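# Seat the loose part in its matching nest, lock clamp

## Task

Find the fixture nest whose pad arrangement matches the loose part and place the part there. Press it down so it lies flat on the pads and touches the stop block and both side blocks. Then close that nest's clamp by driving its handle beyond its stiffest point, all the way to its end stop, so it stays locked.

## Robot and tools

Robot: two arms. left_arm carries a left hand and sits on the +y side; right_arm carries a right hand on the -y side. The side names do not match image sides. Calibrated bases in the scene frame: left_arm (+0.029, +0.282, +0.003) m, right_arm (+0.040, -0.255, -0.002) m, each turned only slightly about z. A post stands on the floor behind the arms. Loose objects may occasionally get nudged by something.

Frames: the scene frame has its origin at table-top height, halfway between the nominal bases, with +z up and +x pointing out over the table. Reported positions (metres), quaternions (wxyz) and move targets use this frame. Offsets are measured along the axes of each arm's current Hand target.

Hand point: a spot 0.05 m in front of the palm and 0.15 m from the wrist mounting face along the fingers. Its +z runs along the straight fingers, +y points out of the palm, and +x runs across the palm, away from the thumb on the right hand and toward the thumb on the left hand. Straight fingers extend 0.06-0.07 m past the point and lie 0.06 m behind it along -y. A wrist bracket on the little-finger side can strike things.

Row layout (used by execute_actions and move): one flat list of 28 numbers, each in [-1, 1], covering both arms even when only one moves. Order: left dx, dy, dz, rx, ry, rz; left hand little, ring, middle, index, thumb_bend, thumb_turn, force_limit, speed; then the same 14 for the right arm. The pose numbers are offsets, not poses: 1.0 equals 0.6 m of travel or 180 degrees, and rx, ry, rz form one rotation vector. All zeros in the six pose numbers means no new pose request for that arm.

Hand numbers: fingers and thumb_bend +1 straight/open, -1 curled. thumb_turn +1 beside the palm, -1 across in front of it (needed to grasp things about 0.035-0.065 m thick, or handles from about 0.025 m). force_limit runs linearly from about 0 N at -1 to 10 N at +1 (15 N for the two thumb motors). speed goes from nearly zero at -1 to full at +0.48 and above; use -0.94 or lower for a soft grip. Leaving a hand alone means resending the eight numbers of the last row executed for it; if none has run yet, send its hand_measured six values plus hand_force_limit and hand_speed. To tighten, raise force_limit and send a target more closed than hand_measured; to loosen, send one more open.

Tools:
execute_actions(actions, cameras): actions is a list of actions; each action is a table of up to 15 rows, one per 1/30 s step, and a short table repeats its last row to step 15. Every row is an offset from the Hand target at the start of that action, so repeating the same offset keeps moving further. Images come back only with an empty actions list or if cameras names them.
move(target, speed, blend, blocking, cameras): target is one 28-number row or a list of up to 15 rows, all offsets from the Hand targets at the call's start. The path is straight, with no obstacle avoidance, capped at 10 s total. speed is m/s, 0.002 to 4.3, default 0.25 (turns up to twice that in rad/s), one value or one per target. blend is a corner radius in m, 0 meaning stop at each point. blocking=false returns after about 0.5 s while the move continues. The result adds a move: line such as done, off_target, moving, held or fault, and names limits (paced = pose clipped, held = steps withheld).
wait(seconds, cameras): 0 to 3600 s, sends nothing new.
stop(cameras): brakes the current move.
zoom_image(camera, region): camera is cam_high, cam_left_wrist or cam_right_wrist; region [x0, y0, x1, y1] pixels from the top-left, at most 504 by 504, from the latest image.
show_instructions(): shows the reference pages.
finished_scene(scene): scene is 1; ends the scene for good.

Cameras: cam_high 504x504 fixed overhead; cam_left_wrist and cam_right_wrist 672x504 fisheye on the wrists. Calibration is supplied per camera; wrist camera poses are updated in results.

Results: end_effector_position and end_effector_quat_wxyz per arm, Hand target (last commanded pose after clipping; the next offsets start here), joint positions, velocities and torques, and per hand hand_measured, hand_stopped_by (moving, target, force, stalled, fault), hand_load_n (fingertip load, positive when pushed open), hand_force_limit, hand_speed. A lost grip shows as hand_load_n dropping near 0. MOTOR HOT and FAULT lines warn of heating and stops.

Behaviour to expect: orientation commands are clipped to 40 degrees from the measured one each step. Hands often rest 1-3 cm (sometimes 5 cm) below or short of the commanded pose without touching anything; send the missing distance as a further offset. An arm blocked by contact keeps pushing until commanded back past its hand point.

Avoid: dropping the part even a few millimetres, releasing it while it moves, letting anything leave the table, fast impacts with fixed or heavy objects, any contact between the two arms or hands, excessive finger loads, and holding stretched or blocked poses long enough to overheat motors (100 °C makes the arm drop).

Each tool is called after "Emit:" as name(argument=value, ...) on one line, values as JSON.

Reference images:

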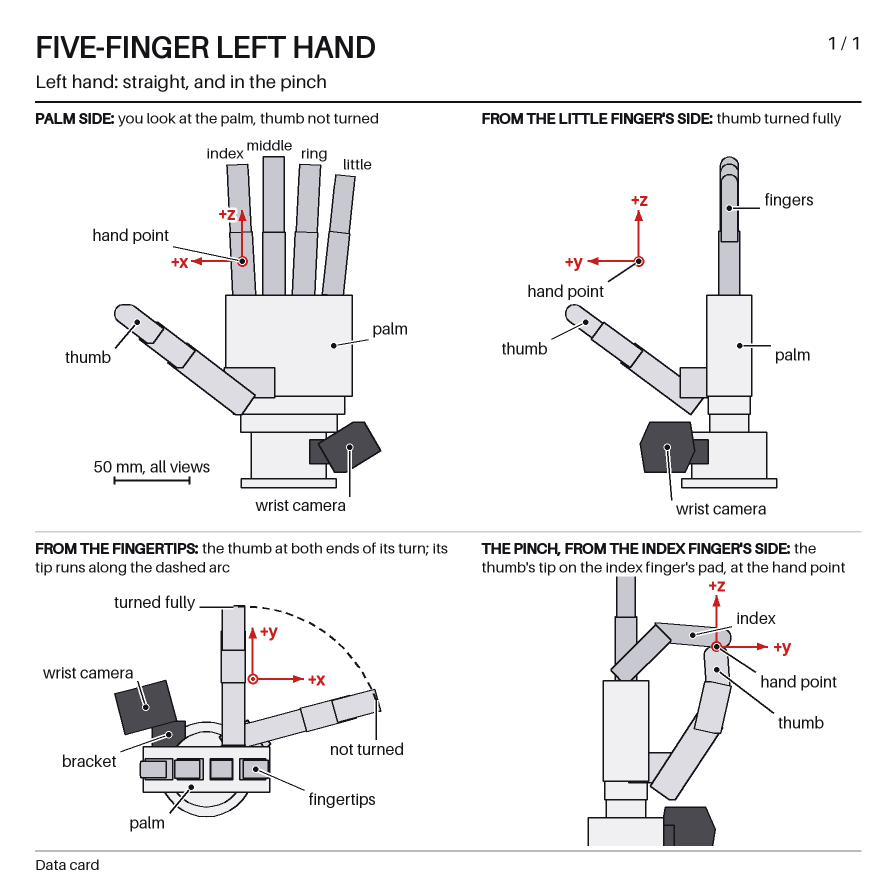

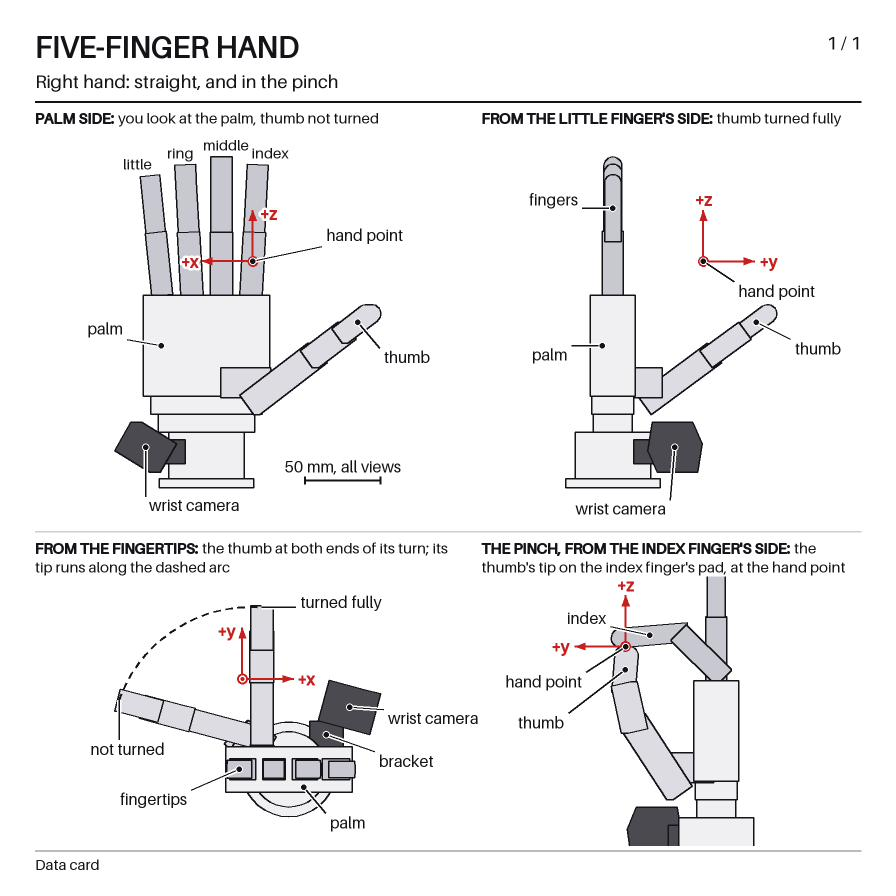

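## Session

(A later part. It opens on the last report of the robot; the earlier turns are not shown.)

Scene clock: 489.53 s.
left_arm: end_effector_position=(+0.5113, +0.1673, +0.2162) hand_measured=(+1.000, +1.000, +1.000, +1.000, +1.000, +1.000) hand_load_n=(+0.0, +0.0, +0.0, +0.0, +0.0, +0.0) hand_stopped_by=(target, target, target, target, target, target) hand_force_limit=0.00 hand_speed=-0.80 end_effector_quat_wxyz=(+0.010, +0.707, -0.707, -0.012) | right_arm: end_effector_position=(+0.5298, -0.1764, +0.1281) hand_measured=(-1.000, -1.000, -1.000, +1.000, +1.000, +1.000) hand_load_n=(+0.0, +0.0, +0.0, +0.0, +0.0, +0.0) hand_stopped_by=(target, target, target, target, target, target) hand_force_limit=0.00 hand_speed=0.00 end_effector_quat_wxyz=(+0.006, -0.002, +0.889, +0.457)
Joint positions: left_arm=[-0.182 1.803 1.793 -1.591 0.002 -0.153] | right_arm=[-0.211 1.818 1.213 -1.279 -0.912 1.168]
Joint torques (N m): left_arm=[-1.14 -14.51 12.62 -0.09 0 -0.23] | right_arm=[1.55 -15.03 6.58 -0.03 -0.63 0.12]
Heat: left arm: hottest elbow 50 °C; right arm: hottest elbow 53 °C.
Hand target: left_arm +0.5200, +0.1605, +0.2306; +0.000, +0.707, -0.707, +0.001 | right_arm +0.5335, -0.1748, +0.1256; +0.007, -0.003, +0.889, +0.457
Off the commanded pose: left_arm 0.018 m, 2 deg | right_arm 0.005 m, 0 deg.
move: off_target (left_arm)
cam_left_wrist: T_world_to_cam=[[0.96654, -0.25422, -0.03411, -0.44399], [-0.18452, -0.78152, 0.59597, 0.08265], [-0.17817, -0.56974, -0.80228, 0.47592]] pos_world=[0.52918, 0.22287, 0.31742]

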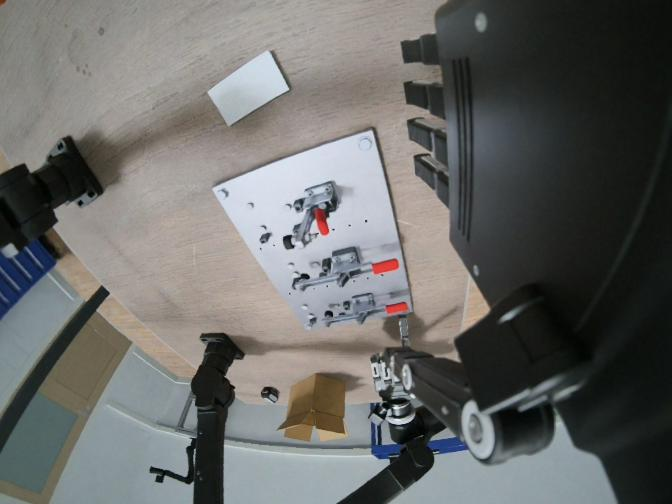

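Emit:
move(target=[[0,0,0,0,0,0,1,1,1,1,1,1,0,-0.8,0.01,-0.0108,0.0078,0,0,0,-1,-1,-1,1,1,1,0,0],[0,0,0,0,0,0,1,1,1,1,1,1,0,-0.8,0.01,0.0425,0.0823,0,0,0,-1,-1,-1,1,1,1,0,0]], speed=0.06, cameras=["cam_left_wrist","cam_high"])

Emit:
zoom_image(camera="cam_left_wrist", region=[330, 260, 450, 350])

Emit:
zoom_image(camera="cam_high", region=[150, 180, 270, 270])

Scene clock: 515.70 s.
left_arm: end_effector_position=(+0.5113, +0.1673, +0.2162) hand_measured=(+1.000, +1.000, +1.000, +1.000, +1.000, +1.000) hand_load_n=(-0.5, +0.0, +0.0, +0.0, -0.5, +0.0) hand_stopped_by=(target, target, target, target, target, target) hand_force_limit=0.00 hand_speed=-0.80 end_effector_quat_wxyz=(+0.010, +0.708, -0.707, -0.012) | right_arm: end_effector_position=(+0.5286, -0.1249, +0.1119) hand_measured=(-1.000, -1.000, -1.000, +1.000, +1.000, +1.000) hand_load_n=(+0.0, +0.0, +0.0, -0.5, +0.0, +0.0) hand_stopped_by=(target, target, target, target, target, target) hand_force_limit=0.00 hand_speed=0.00 end_effector_quat_wxyz=(+0.001, +0.003, +0.889, +0.458)
Joint positions: left_arm=[-0.182 1.803 1.793 -1.591 0.002 -0.154] | right_arm=[-0.103 1.796 1.134 -1.089 -0.94 1.35]
Joint torques (N m): left_arm=[-1.2 -15.03 12.57 -0.05 -0.05 -0.22] | right_arm=[2.02 -16.38 5.75 0.29 -0.64 0.17]
Heat: left arm: hottest elbow 54 °C; right arm: hottest elbow 51 °C.
Hand target: left_arm +0.5200, +0.1605, +0.2306; +0.000, +0.707, -0.707, +0.001 | right_arm +0.5276, -0.1197, +0.1174; +0.007, -0.003, +0.889, +0.457
Off the commanded pose: left_arm 0.018 m, 2 deg | right_arm 0.008 m, 1 deg.
move: done
cam_left_wrist: T_world_to_cam=[[0.96665, -0.25381, -0.03407, -0.44415], [-0.18423, -0.78163, 0.59592, 0.08253], [-0.17788, -0.56977, -0.80232, 0.47579]] pos_world=[0.52918, 0.22287, 0.31742]
Images, in order (width x height): cam_high 504x504, cam_left_wrist 672x504.

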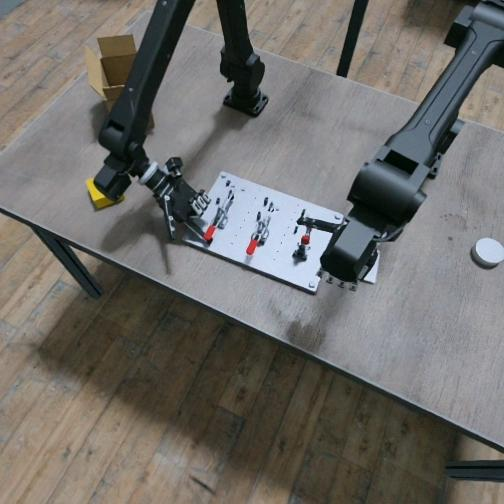

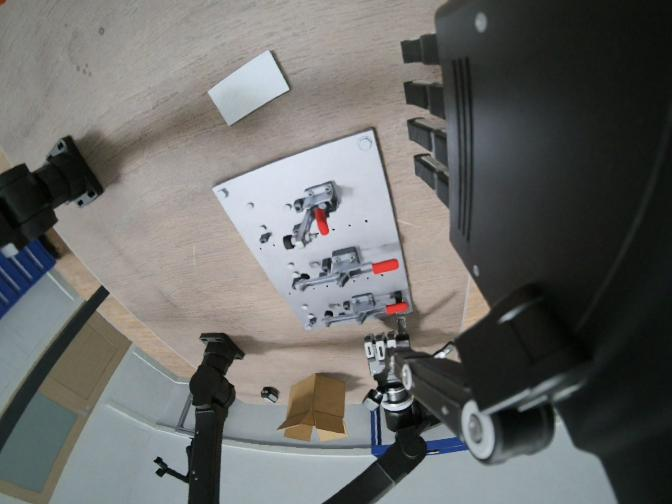

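Scaled by 4.200 from the camera's image (finer frame: 960x720).

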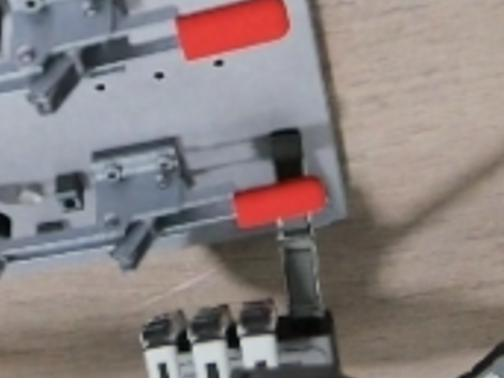

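Scaled by 4.200 from the camera's image (finer frame: 720x720).

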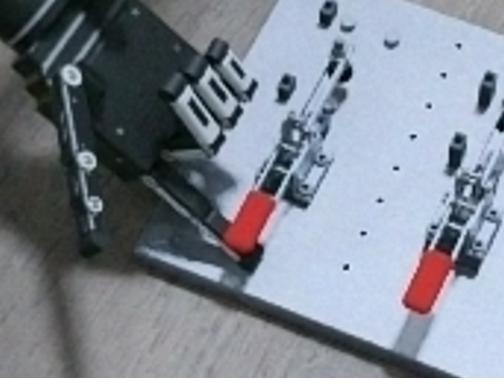

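Emit:
move(target=[[0,0,0,0,0,0,1,1,1,1,1,1,0,-0.8,0.006,0.0377,-0.0189,0,0,0,-1,-1,-1,1,1,1,0,0],[0,0,0,0,0,0,1,1,1,1,1,1,0,-0.8,0.0197,0.0645,-0.036,0,0,0,-1,-1,-1,1,1,1,0,0]], speed=0.05, blend=0.01, cameras=["cam_left_wrist","cam_high"])

Emit:
zoom_image(camera="cam_left_wrist", region=[330, 260, 450, 350])

Emit:
zoom_image(camera="cam_high", region=[150, 180, 270, 270])

Scene clock: 525.37 s.
left_arm: end_effector_position=(+0.5113, +0.1673, +0.2162) hand_measured=(+1.000, +1.000, +1.000, +1.000, +1.000, +1.000) hand_load_n=(+0.0, +0.0, +0.0, +0.0, +0.0, +0.0) hand_stopped_by=(target, target, target, target, target, target) hand_force_limit=0.00 hand_speed=-0.80 end_effector_quat_wxyz=(+0.010, +0.708, -0.707, -0.012) | right_arm: end_effector_position=(+0.5190, -0.1229, +0.1450) hand_measured=(-1.000, -1.000, -1.000, +1.000, +1.000, +1.000) hand_load_n=(+0.0, +0.0, +0.0, +0.0, +0.0, +0.0) hand_stopped_by=(target, target, target, target, target, target) hand_force_limit=0.00 hand_speed=0.00 end_effector_quat_wxyz=(+0.003, +0.006, +0.892, +0.453)
Joint positions: left_arm=[-0.182 1.803 1.793 -1.591 0.002 -0.154] | right_arm=[-0.1 1.712 1.129 -1.149 -0.93 1.371]
Joint torques (N m): left_arm=[-0.91 -15.15 12.62 -0.02 -0.02 -0.19] | right_arm=[3.49 -17.08 6.69 -0.94 -1.01 0.11]
Heat: left arm: hottest elbow 55 °C; right arm: hottest elbow 50 °C.
Hand target: left_arm +0.5200, +0.1605, +0.2306; +0.000, +0.707, -0.707, +0.001 | right_arm +0.5152, -0.1148, +0.1613; +0.007, -0.003, +0.889, +0.457
Off the commanded pose: left_arm 0.018 m, 2 deg | right_arm 0.019 m, 1 deg.
move: off_target (right_arm)
cam_left_wrist: T_world_to_cam=[[0.96665, -0.25381, -0.03407, -0.44415], [-0.18423, -0.78163, 0.59592, 0.08253], [-0.17788, -0.56977, -0.80232, 0.47579]] pos_world=[0.52918, 0.22287, 0.31742]
Images, in order (width x height): cam_high 504x504, cam_left_wrist 672x504.

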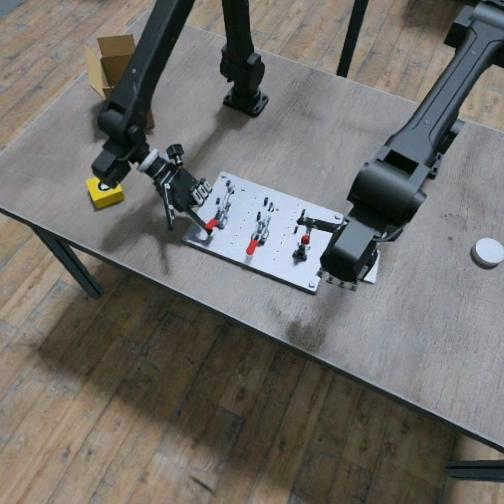

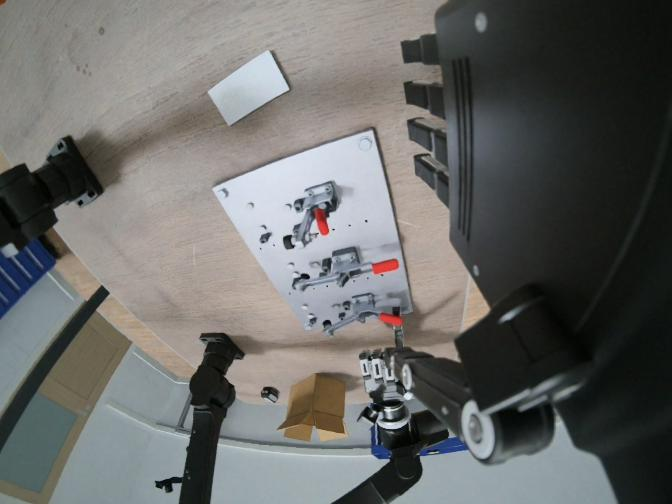

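Scaled by 4.200 from the camera's image (finer frame: 960x720).

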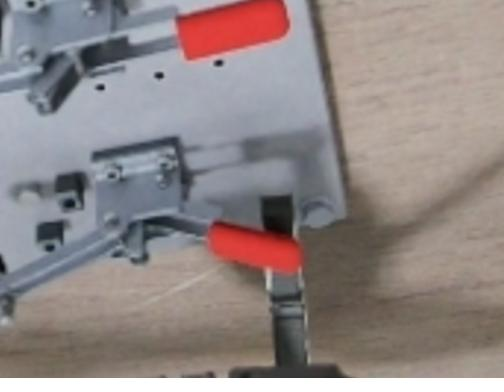

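Scaled by 4.200 from the camera's image (finer frame: 720x720).

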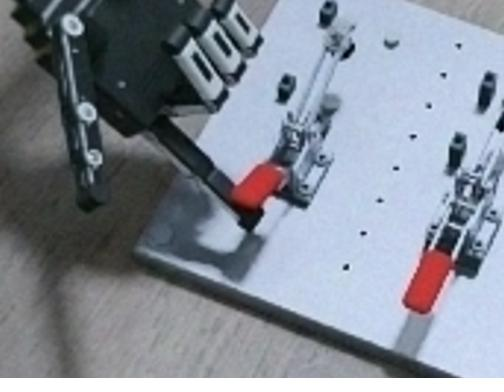

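Emit:
move(target=[[0,0,0,0,0,0,1,1,1,1,1,1,0,-0.8,0.0253,0.0192,-0.0076,0,0,0,-1,-1,-1,1,1,1,0,0],[0,0,0,0,0,0,1,1,1,1,1,1,0,-0.8,0.0533,0.0354,-0.0193,0,0,0,-1,-1,-1,1,1,1,0,0],[0,0,0,0,0,0,1,1,1,1,1,1,0,-0.8,0.0833,0.0422,-0.0242,0,0,0,-1,-1,-1,1,1,1,0,0]], speed=0.05, blend=0.01, cameras=["cam_left_wrist","cam_high"])

Emit:
zoom_image(camera="cam_left_wrist", region=[310, 260, 430, 350])

Emit:
zoom_image(camera="cam_high", region=[150, 160, 270, 250])

Scene clock: 538.60 s.
left_arm: end_effector_position=(+0.5113, +0.1673, +0.2162) hand_measured=(+1.000, +1.000, +1.000, +1.000, +1.000, +1.000) hand_load_n=(+0.0, +0.0, +0.0, +0.0, +0.0, +0.0) hand_stopped_by=(target, target, target, target, target, target) hand_force_limit=0.00 hand_speed=-0.80 end_effector_quat_wxyz=(+0.010, +0.708, -0.707, -0.012) | right_arm: end_effector_position=(+0.4712, -0.1154, +0.1890) hand_measured=(-1.000, -1.000, -1.000, +1.000, +1.000, +1.000) hand_load_n=(+0.0, +0.0, +0.0, -1.0, +0.0, +0.0) hand_stopped_by=(target, target, target, target, target, target) hand_force_limit=0.00 hand_speed=0.00 end_effector_quat_wxyz=(+0.013, +0.001, +0.888, +0.459)
Joint positions: left_arm=[-0.182 1.803 1.793 -1.591 0.002 -0.154] | right_arm=[-0.1 1.536 1.03 -1.21 -0.947 1.366]
Joint torques (N m): left_arm=[-1.03 -14.86 12.71 -0.06 -0.03 -0.19] | right_arm=[2.26 -12.57 6.52 -0.9 -0.4 0.01]
Heat: left arm: hottest elbow 55 °C; right arm: hottest elbow 50 °C.
Hand target: left_arm +0.5200, +0.1605, +0.2306; +0.000, +0.707, -0.707, +0.001 | right_arm +0.4648, -0.1117, +0.1896; +0.007, -0.003, +0.889, +0.457
Off the commanded pose: left_arm 0.018 m, 2 deg | right_arm 0.007 m, 1 deg.
move: done; blend cut to 0.0098 m at target 1, 0.0093 m at target 2
cam_left_wrist: T_world_to_cam=[[0.96665, -0.25381, -0.03407, -0.44415], [-0.18423, -0.78163, 0.59592, 0.08253], [-0.17788, -0.56977, -0.80232, 0.47579]] pos_world=[0.52918, 0.22287, 0.31742]
Images, in order (width x height): cam_high 504x504, cam_left_wrist 672x504.

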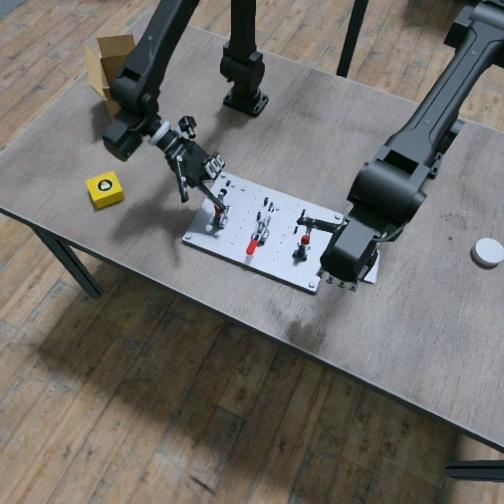

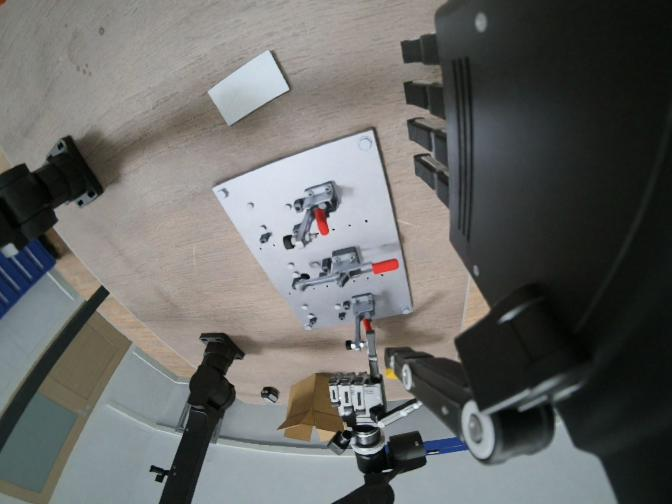

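Scaled by 4.200 from the camera's image (finer frame: 960x720).

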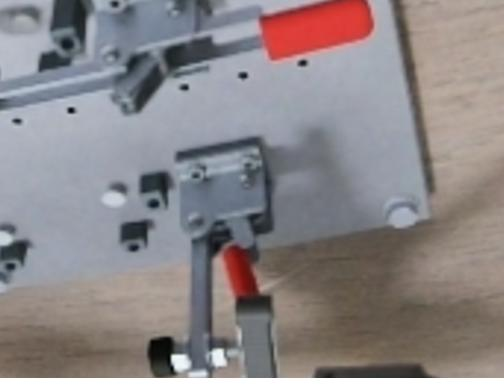

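Scaled by 4.200 from the camera's image (finer frame: 720x720).

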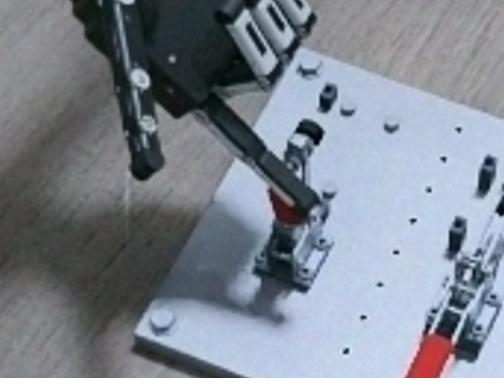

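Emit:
move(target=[[0,0,0,0,0,0,1,1,1,1,1,1,0,-0.8,-0.05,0,0,0,0,0,-1,-1,-1,1,1,1,0,0],[-0.1408,0.225,0,0.2338,0.2022,0.4210,1,1,1,1,1,1,0,-0.8,-0.05,-0.0738,-0.2752,0,0,0,-1,-1,-1,1,1,1,0,0],[-0.1408,0.225,0.184,0.2338,0.2022,0.4210,-1,0.3,-1,0.3,0.8,-1,0,0,-0.05,-0.0738,-0.2752,0,0,0,-1,-1,-1,1,1,1,0,0]], speed=0.25, cameras=["all"])

Scene clock: 577.83 s.
left_arm: end_effector_position=(+0.3790, +0.2387, +0.1167) hand_measured=(-1.000, +0.300, -1.000, +0.300, +0.800, -1.000) hand_load_n=(+0.0, +0.0, +0.0, +0.0, +0.0, +0.0) hand_stopped_by=(target, target, target, target, target, target) hand_force_limit=0.00 hand_speed=0.00 end_effector_quat_wxyz=(+0.017, -0.066, +0.899, -0.434) | right_arm: end_effector_position=(+0.4867, -0.2631, +0.2383) hand_measured=(-1.000, -1.000, -1.000, +1.000, +1.000, +1.000) hand_load_n=(+0.0, +0.0, +0.0, +0.0, +0.0, +0.0) hand_stopped_by=(target, target, target, target, target, target) hand_force_limit=0.00 hand_speed=0.00 end_effector_quat_wxyz=(+0.024, +0.016, +0.893, +0.450)
Joint positions: left_arm=[0.17 1.437 1.003 -1.245 0.893 1.675] | right_arm=[-0.422 1.662 1.316 -1.693 -0.842 0.939]
Joint torques (N m): left_arm=[0.5 -9.7 8.24 0.7 0.53 -0.05] | right_arm=[0.26 -13.22 10.03 -1.5 -0.37 -0.06]
Heat: left arm: hottest elbow 55 °C; right arm: hottest elbow 48 °C.
Hand target: left_arm +0.3850, +0.2448, +0.1199; +0.032, -0.066, +0.899, -0.432 | right_arm +0.4937, -0.2718, +0.2501; +0.007, -0.003, +0.889, +0.457
Off the commanded pose: left_arm 0.009 m, 2 deg | right_arm 0.016 m, 3 deg.
joint sent to its limit (right arm) — joint 4 (wrist pitch), lower limit. The joint targets are off in orientation, not in position.
move: off_target (right_arm)
cam_left_wrist: T_world_to_cam=[[-0.15161, -0.6323, 0.75975, 0.12003], [-0.84597, 0.48054, 0.23111, 0.16545], [-0.51122, -0.60769, -0.60776, 0.52578]] pos_world=[0.42696, 0.3159, 0.19012]
cam_right_wrist: T_world_to_cam=[[-0.2322, 0.5723, 0.78648, 0.07601], [0.72554, -0.43663, 0.53193, -0.61541], [0.64782, 0.69414, -0.31385, 0.05329]] pos_world=[0.42963, -0.3492, 0.28429]

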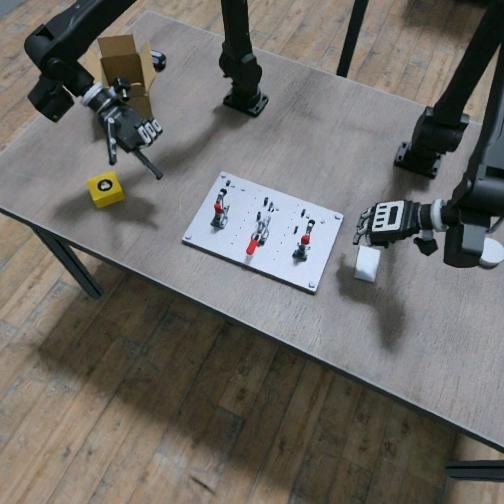

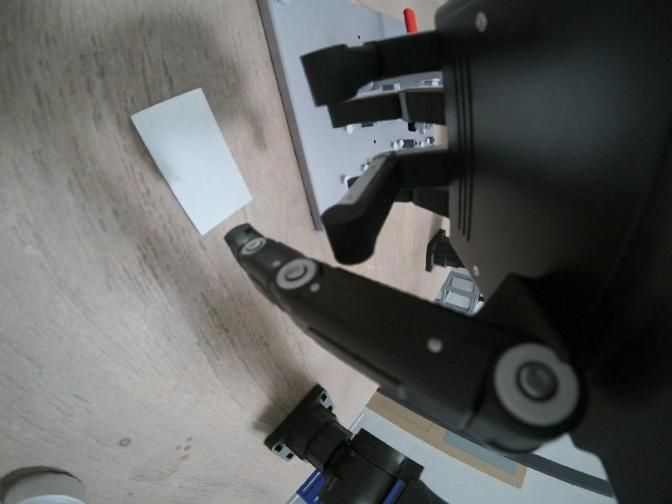

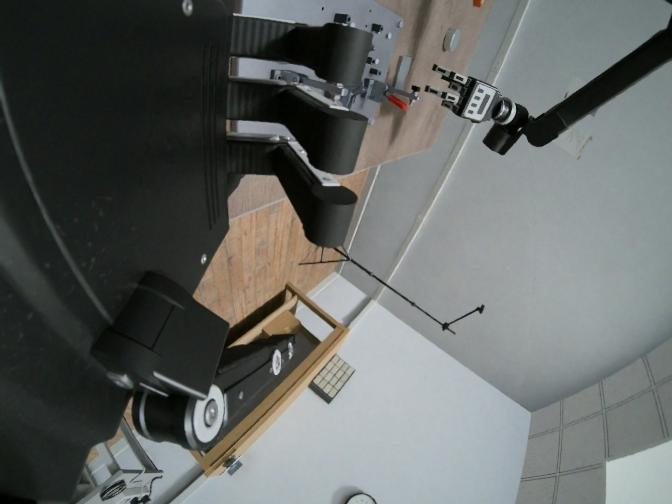

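Emit:
move(target=[-0.0018,0.0937,0.075,0,-0.0078,-0.0062,-1,0.3,-1,0.3,0.8,-1,0,0,0,0,0,0,0,0,-1,-1,-1,1,1,1,0,0], speed=0.1, cameras=["cam_high","cam_left_wrist"])

Emit:
zoom_image(camera="cam_left_wrist", region=[150, 80, 400, 330])

Emit:
zoom_image(camera="cam_high", region=[330, 190, 430, 290])

Scene clock: 606.37 s.
left_arm: end_effector_position=(+0.3827, +0.2395, +0.0483) hand_measured=(-1.000, +0.300, -1.000, +0.300, +0.800, -1.000) hand_load_n=(+0.0, +0.0, +0.0, +0.0, +0.0, +0.0) hand_stopped_by=(target, target, target, target, target, target) hand_force_limit=0.00 hand_speed=0.00 end_effector_quat_wxyz=(+0.032, -0.071, +0.899, -0.431) | right_arm: end_effector_position=(+0.4867, -0.2631, +0.2383) hand_measured=(-1.000, -1.000, -1.000, +1.000, +1.000, +1.000) hand_load_n=(+0.0, +0.0, +0.0, +0.0, +0.0, -0.5) hand_stopped_by=(target, target, target, target, target, target) hand_force_limit=0.00 hand_speed=0.00 end_effector_quat_wxyz=(+0.024, +0.016, +0.893, +0.450)
Joint positions: left_arm=[0.172 1.52 0.89 -1.002 0.893 1.644] | right_arm=[-0.422 1.662 1.316 -1.693 -0.842 0.939]
Joint torques (N m): left_arm=[0.5 -8.64 6.9 0.8 0.6 -0.19] | right_arm=[0.91 -13.33 9.92 -1.44 -0.35 -0.01]
Heat: left arm: hottest elbow 49 °C; right arm: hottest elbow 49 °C.
Hand target: left_arm +0.3862, +0.2449, +0.0480; +0.039, -0.080, +0.898, -0.432 | right_arm +0.4937, -0.2718, +0.2501; +0.007, -0.003, +0.889, +0.457
Off the commanded pose: left_arm 0.006 m, 1 deg | right_arm 0.016 m, 3 deg.
joint sent to its limit (right arm) — joint 4 (wrist pitch), lower limit. The joint targets are off in orientation, not in position.
move: done
cam_left_wrist: T_world_to_cam=[[-0.15577, -0.64004, 0.75238, 0.17692], [-0.86103, 0.46127, 0.21413, 0.19516], [-0.48411, -0.61447, -0.62295, 0.47862]] pos_world=[0.4273, 0.31732, 0.12325]

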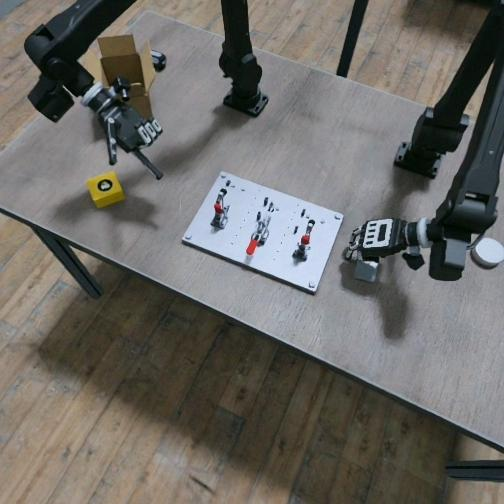

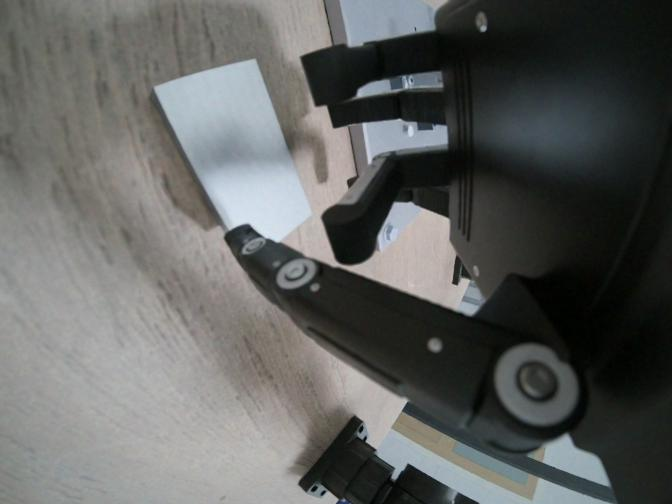

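Scaled by 2.016 from the camera's image (finer frame: 960x720).

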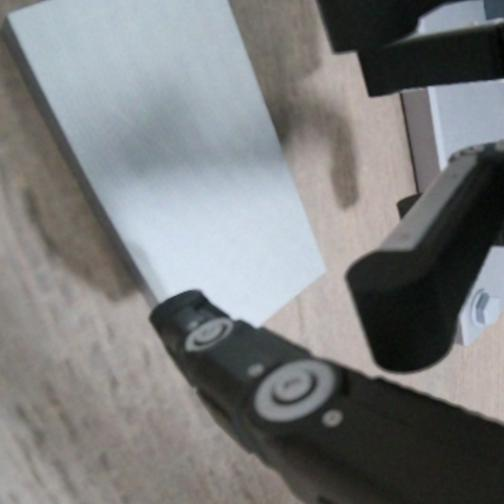

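Scaled by 5.040 from the camera's image (finer frame: 720x720).

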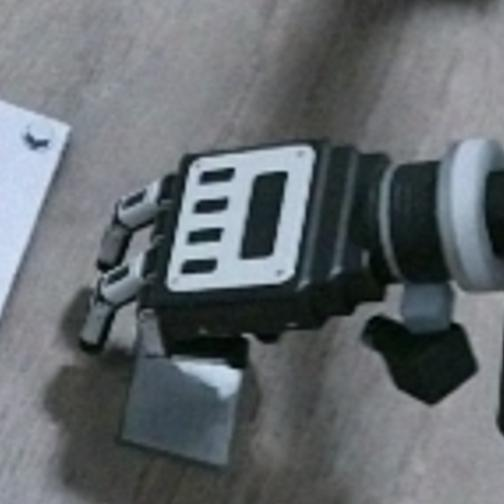

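Emit:
move(target=[0.0044,0.0329,0.013,0,0,0,-1,0.3,-1,0.3,0.8,-1,0,0,0,0,0,0,0,0,-1,-1,-1,1,1,1,0,0], speed=0.08, cameras=["cam_high","cam_left_wrist"])

Emit:
zoom_image(camera="cam_left_wrist", region=[150, 130, 390, 330])

Emit:
zoom_image(camera="cam_high", region=[330, 200, 410, 290])

Scene clock: 631.77 s.
left_arm: end_effector_position=(+0.3780, +0.2444, +0.0287) hand_measured=(-1.000, +0.300, -1.000, +0.300, +0.800, -1.000) hand_load_n=(+0.0, +0.0, +0.0, +0.0, +0.0, +0.0) hand_stopped_by=(target, target, target, target, target, target) hand_force_limit=0.00 hand_speed=0.00 end_effector_quat_wxyz=(+0.028, -0.080, +0.898, -0.432) | right_arm: end_effector_position=(+0.4867, -0.2631, +0.2383) hand_measured=(-1.000, -1.000, -1.000, +1.000, +1.000, +1.000) hand_load_n=(+0.0, +0.0, +0.0, +0.0, +0.0, +0.0) hand_stopped_by=(target, target, target, target, target, target) hand_force_limit=0.00 hand_speed=0.00 end_effector_quat_wxyz=(+0.024, +0.016, +0.893, +0.450)
Joint positions: left_arm=[0.189 1.555 0.865 -0.961 0.893 1.65] | right_arm=[-0.422 1.662 1.316 -1.693 -0.842 0.939]
Joint torques (N m): left_arm=[0.67 -8.94 6.74 0.73 0.55 0.03] | right_arm=[-0.38 -13.92 9.77 -1.39 -0.42 0.01]
Heat: left arm: hottest elbow 47 °C; right arm: hottest elbow 50 °C.
Hand target: left_arm +0.3826, +0.2507, +0.0277; +0.039, -0.080, +0.898, -0.432 | right_arm +0.4937, -0.2718, +0.2501; +0.007, -0.003, +0.889, +0.457
Off the commanded pose: left_arm 0.008 m, 1 deg | right_arm 0.016 m, 3 deg.
joint sent to its limit (right arm) — joint 4 (wrist pitch), lower limit. The joint targets are off in orientation, not in position.
move: done
cam_left_wrist: T_world_to_cam=[[-0.13608, -0.63928, 0.75684, 0.18622], [-0.86365, 0.45083, 0.22552, 0.19631], [-0.48538, -0.62296, -0.61346, 0.46937]] pos_world=[0.4227, 0.32294, 0.10273]

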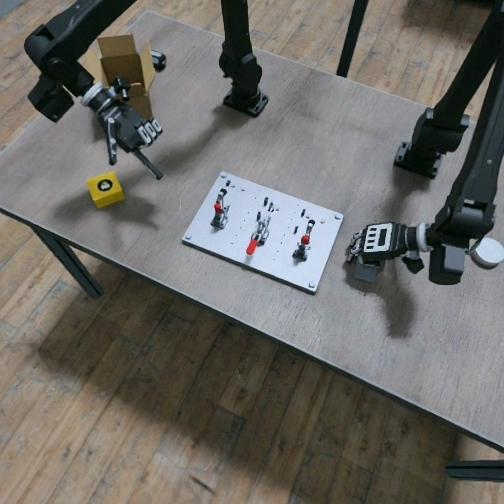

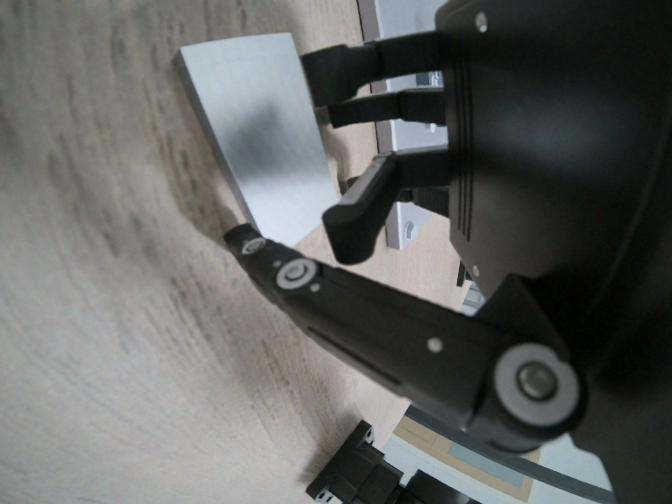

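Scaled by 2.100 from the camera's image (finer frame: 960x720).

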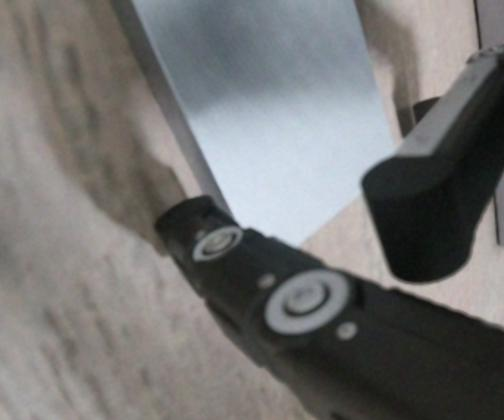

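Scaled by 5.600 from the camera's image (finer frame: 720x720).

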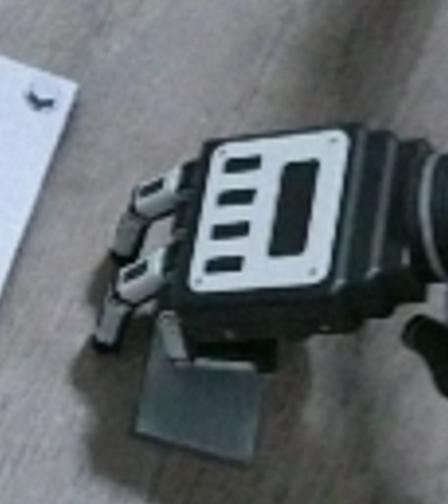

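Emit:
move(target=[0,0.0078,0.0063,0,0,0,-1,0.3,-1,0.3,0.8,-1,0,0,0,0,0,0,0,0,-1,-1,-1,1,1,1,0,0], speed=0.05, cameras=["cam_left_wrist"])

Emit:
zoom_image(camera="cam_left_wrist", region=[150, 130, 390, 330])

Scene clock: 654.00 s.
left_arm: end_effector_position=(+0.3796, +0.2447, +0.0248) hand_measured=(-1.000, +0.300, -1.000, +0.300, +0.800, -1.000) hand_load_n=(+0.0, +0.0, +0.0, +0.0, +0.0, +0.0) hand_stopped_by=(target, target, target, target, target, target) hand_force_limit=0.00 hand_speed=0.00 end_effector_quat_wxyz=(+0.031, -0.078, +0.898, -0.432) | right_arm: end_effector_position=(+0.4867, -0.2631, +0.2383) hand_measured=(-1.000, -1.000, -1.000, +1.000, +1.000, +1.000) hand_load_n=(+0.0, +0.0, +0.0, +0.0, +0.0, +0.0) hand_stopped_by=(target, target, target, target, target, target) hand_force_limit=0.00 hand_speed=0.00 end_effector_quat_wxyz=(+0.024, +0.016, +0.893, +0.450)
Joint positions: left_arm=[0.189 1.562 0.86 -0.943 0.893 1.651] | right_arm=[-0.422 1.662 1.316 -1.693 -0.842 0.939]
Joint torques (N m): left_arm=[0.67 -8.7 6.43 0.9 0.55 -0.01] | right_arm=[0.97 -13.22 10.09 -1.44 -0.43 0.02]
Heat: left arm: hottest elbow 45 °C; right arm: hottest elbow 51 °C.
Hand target: left_arm +0.3825, +0.2506, +0.0216; +0.039, -0.080, +0.898, -0.432 | right_arm +0.4937, -0.2718, +0.2501; +0.007, -0.003, +0.889, +0.457
Off the commanded pose: left_arm 0.007 m, 1 deg | right_arm 0.016 m, 3 deg.
joint sent to its limit (right arm) — joint 4 (wrist pitch), lower limit. The joint targets are off in orientation, not in position.
move: done
cam_left_wrist: T_world_to_cam=[[-0.14186, -0.64051, 0.75474, 0.19225], [-0.86517, 0.45071, 0.21988, 0.19915], [-0.481, -0.62178, -0.61808, 0.46617]] pos_world=[0.4238, 0.32324, 0.09924]

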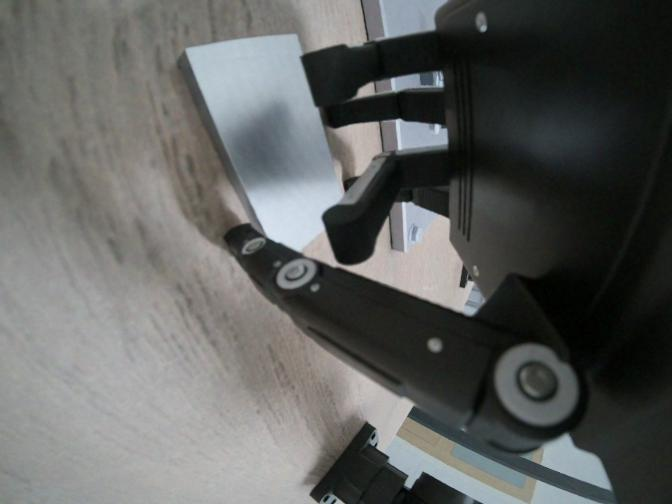

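Scaled by 2.100 from the camera's image (finer frame: 960x720).

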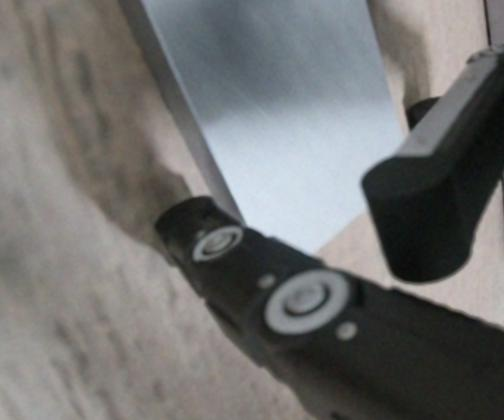

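Emit:
move(target=[0,0.0104,0.0084,0,0,0,-1,0.3,-1,0.3,0.8,-1,0,0,0,0,0,0,0,0,-1,-1,-1,1,1,1,0,0], speed=0.05, cameras=["cam_left_wrist"])

Emit:
zoom_image(camera="cam_left_wrist", region=[150, 130, 390, 330])

Scene clock: 663.53 s.
left_arm: end_effector_position=(+0.3805, +0.2443, +0.0234) hand_measured=(-1.000, +0.300, -1.000, +0.300, +0.800, -1.000) hand_load_n=(+0.0, -1.0, +0.0, +0.0, +0.0, +0.0) hand_stopped_by=(target, target, target, target, target, target) hand_force_limit=0.00 hand_speed=0.00 end_effector_quat_wxyz=(+0.034, -0.078, +0.897, -0.434) | right_arm: end_effector_position=(+0.4867, -0.2631, +0.2383) hand_measured=(-1.000, -1.000, -1.000, +1.000, +1.000, +1.000) hand_load_n=(+0.0, +0.0, +0.0, +0.0, +0.0, +0.0) hand_stopped_by=(target, target, target, target, target, target) hand_force_limit=0.00 hand_speed=0.00 end_effector_quat_wxyz=(+0.024, +0.016, +0.893, +0.450)
Joint positions: left_arm=[0.19 1.564 0.857 -0.932 0.9 1.651] | right_arm=[-0.422 1.662 1.316 -1.693 -0.842 0.939]
Joint torques (N m): left_arm=[0.62 -7.77 5.98 1.18 0.37 0.01] | right_arm=[0.91 -14.21 10.03 -1.51 -0.43 0.05]
Heat: left arm: hottest elbow 45 °C; right arm: hottest elbow 51 °C.
Hand target: left_arm +0.3826, +0.2506, +0.0136; +0.039, -0.080, +0.898, -0.432 | right_arm +0.4937, -0.2718, +0.2501; +0.007, -0.003, +0.889, +0.457
Off the commanded pose: left_arm 0.012 m, 1 deg | right_arm 0.016 m, 3 deg.
joint sent to its limit (right arm) — joint 4 (wrist pitch), lower limit. The joint targets are off in orientation, not in position.
move: off_target (left_arm)
cam_left_wrist: T_world_to_cam=[[-0.1453, -0.63681, 0.75721, 0.19345], [-0.86741, 0.45012, 0.21211, 0.20162], [-0.47591, -0.62599, -0.61778, 0.46456]] pos_world=[0.42408, 0.32325, 0.09774]

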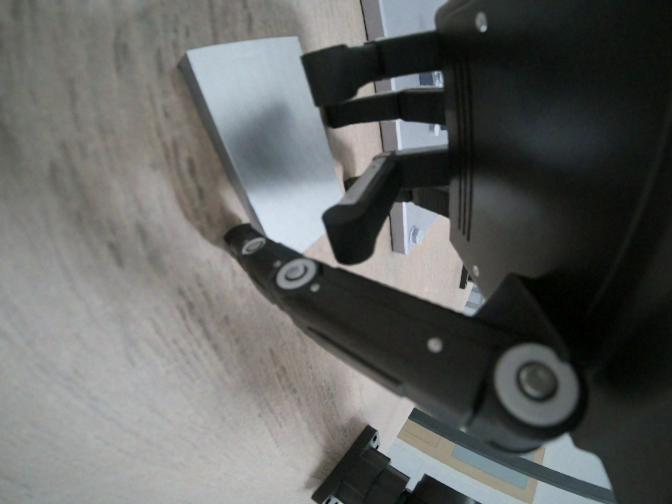

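Scaled by 2.100 from the camera's image (finer frame: 960x720).

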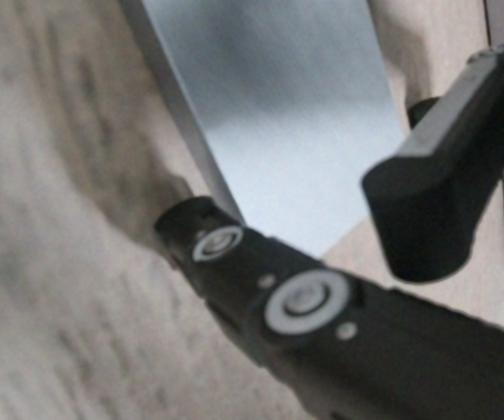

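Emit:
move(target=[0,-0.0104,-0.0084,0,0,0,-1,-0.2,-1,-0.2,0.8,-1,-0.2,-0.92,0,0,0,0,0,0,-1,-1,-1,1,1,1,0,0], speed=0.05, cameras=["cam_left_wrist","cam_high"])

Emit:
zoom_image(camera="cam_left_wrist", region=[150, 130, 390, 330])

Scene clock: 672.97 s.
left_arm: end_effector_position=(+0.3805, +0.2446, +0.0232) hand_measured=(-1.000, -0.020, -1.000, -0.012, +0.802, -1.000) hand_load_n=(+0.0, +4.5, +0.0, +4.0, +6.0, +1.5) hand_stopped_by=(target, force, target, force, target, target) hand_force_limit=-0.20 hand_speed=-0.92 end_effector_quat_wxyz=(+0.035, -0.077, +0.897, -0.434) | right_arm: end_effector_position=(+0.4867, -0.2631, +0.2383) hand_measured=(-1.000, -1.000, -1.000, +1.000, +1.000, +1.000) hand_load_n=(+0.0, +0.0, +0.0, +0.0, +0.0, +0.0) hand_stopped_by=(target, target, target, target, target, target) hand_force_limit=0.00 hand_speed=0.00 end_effector_quat_wxyz=(+0.024, +0.016, +0.893, +0.450)
Joint positions: left_arm=[0.19 1.564 0.857 -0.932 0.898 1.652] | right_arm=[-0.422 1.662 1.316 -1.693 -0.842 0.939]
Joint torques (N m): left_arm=[0.73 -9.17 6.64 0.34 0.39 -0.02] | right_arm=[0.32 -13.92 9.84 -1.69 -0.38 0.01]
Heat: left arm: hottest elbow 45 °C; right arm: hottest elbow 51 °C.
Hand target: left_arm +0.3826, +0.2505, +0.0216; +0.039, -0.079, +0.898, -0.432 | right_arm +0.4937, -0.2718, +0.2501; +0.007, -0.003, +0.889, +0.457
Off the commanded pose: left_arm 0.007 m, 1 deg | right_arm 0.016 m, 3 deg.
joint sent to its limit (right arm) — joint 4 (wrist pitch), lower limit. The joint targets are off in orientation, not in position.
move: done
cam_left_wrist: T_world_to_cam=[[-0.14625, -0.63793, 0.75608, 0.19453], [-0.86715, 0.45051, 0.21237, 0.20129], [-0.4761, -0.62457, -0.61906, 0.46437]] pos_world=[0.42408, 0.32344, 0.09765]
Images, in order (width x height): cam_high 504x504, cam_left_wrist 672x504.

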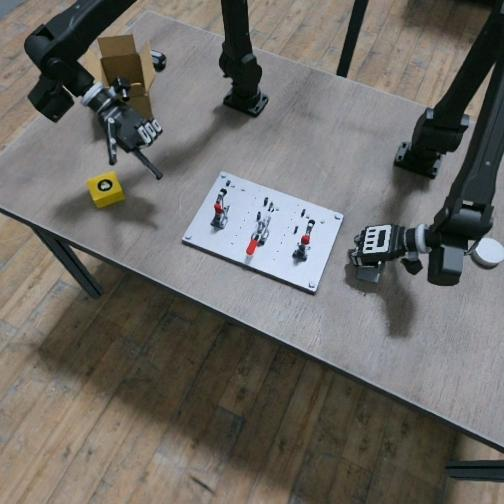

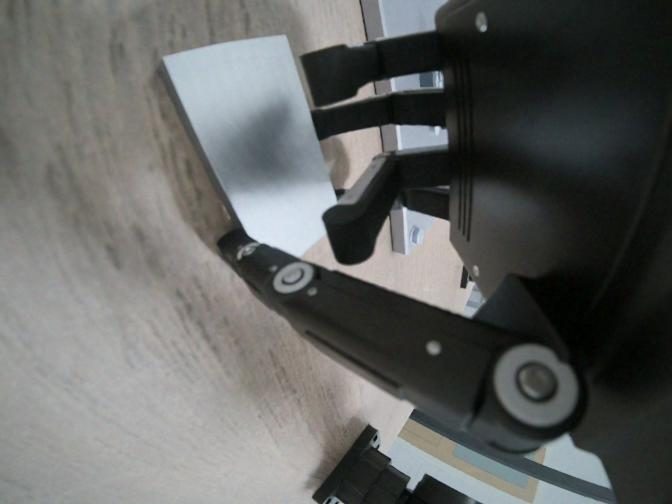

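Scaled by 2.100 from the camera's image (finer frame: 960x720).

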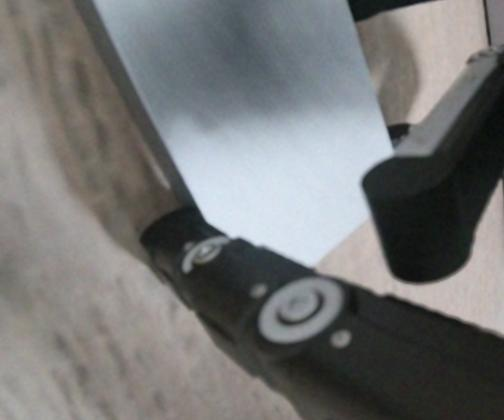

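Emit:
move(target=[[0,0,0,0,0,0,-1,-0.3,-1,-0.3,0.8,-1,0.3,-0.9,0,0,0,0,0,0,-1,-1,-1,1,1,1,0,0],[0,-0.078,-0.0625,0,0,0,-1,-0.3,-1,-0.3,0.8,-1,0.3,-0.9,0,0,0,0,0,0,-1,-1,-1,1,1,1,0,0]], speed=0.05, cameras=["cam_left_wrist","cam_high"])

Emit:
zoom_image(camera="cam_high", region=[330, 200, 410, 290])

Scene clock: 680.30 s.
left_arm: end_effector_position=(+0.3647, +0.2421, +0.0646) hand_measured=(-1.000, -0.054, -1.000, -0.048, +0.802, -1.000) hand_load_n=(+0.0, +5.5, +0.0, +6.5, +10.5, +2.0) hand_stopped_by=(target, force, target, force, target, target) hand_force_limit=0.30 hand_speed=-0.90 end_effector_quat_wxyz=(+0.014, -0.086, +0.897, -0.434) | right_arm: end_effector_position=(+0.4867, -0.2631, +0.2383) hand_measured=(-1.000, -1.000, -1.000, +1.000, +1.000, +1.000) hand_load_n=(+0.0, +0.0, +0.0, +0.0, +0.0, +0.0) hand_stopped_by=(target, target, target, target, target, target) hand_force_limit=0.00 hand_speed=0.00 end_effector_quat_wxyz=(+0.024, +0.016, +0.893, +0.450)
Joint positions: left_arm=[0.19 1.48 0.89 -1.095 0.893 1.654] | right_arm=[-0.422 1.662 1.316 -1.693 -0.842 0.939]
Joint torques (N m): left_arm=[0.09 -9.99 10.66 -0.13 0.52 -0.03] | right_arm=[0.62 -13.22 10.09 -1.35 -0.36 0]
Heat: left arm: hottest elbow 45 °C; right arm: hottest elbow 51 °C.
Hand target: left_arm +0.3826, +0.2507, +0.0817; +0.039, -0.079, +0.898, -0.432 | right_arm +0.4937, -0.2718, +0.2501; +0.007, -0.003, +0.889, +0.457
Off the commanded pose: left_arm 0.026 m, 3 deg | right_arm 0.016 m, 3 deg.
joint sent to its limit (right arm) — joint 4 (wrist pitch), lower limit. The joint targets are off in orientation, not in position.
move: off_target (left_arm)
cam_left_wrist: T_world_to_cam=[[-0.11358, -0.63444, 0.76458, 0.14601], [-0.85601, 0.45313, 0.24884, 0.17292], [-0.50433, -0.62622, -0.59455, 0.49003]] pos_world=[0.41175, 0.32115, 0.13668]
Images, in order (width x height): cam_high 504x504, cam_left_wrist 672x504.

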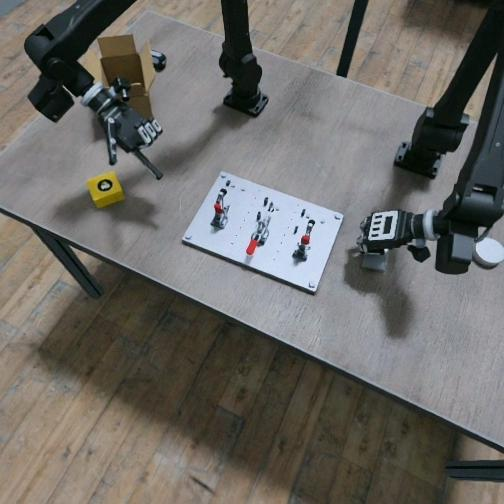

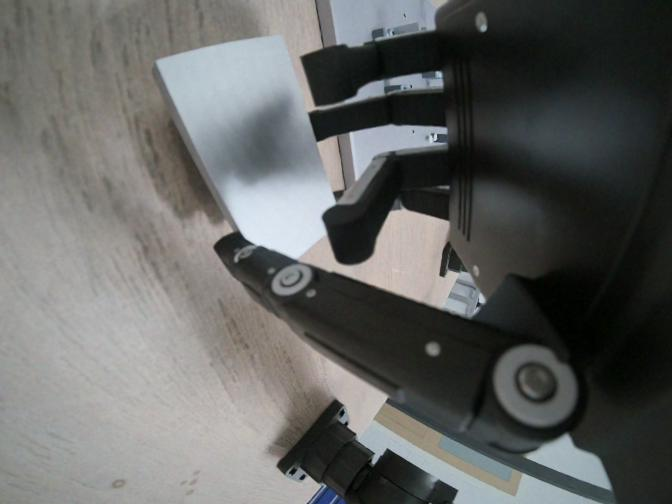

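Scaled by 5.600 from the camera's image (finer frame: 720x720).

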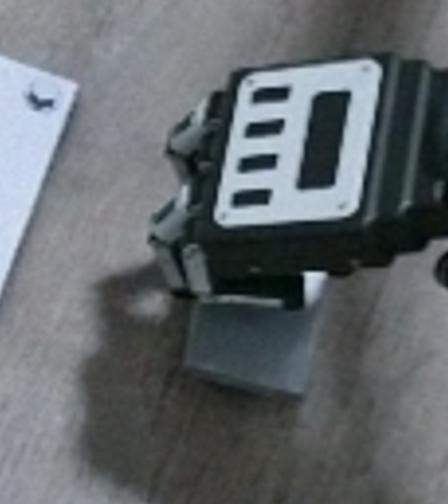

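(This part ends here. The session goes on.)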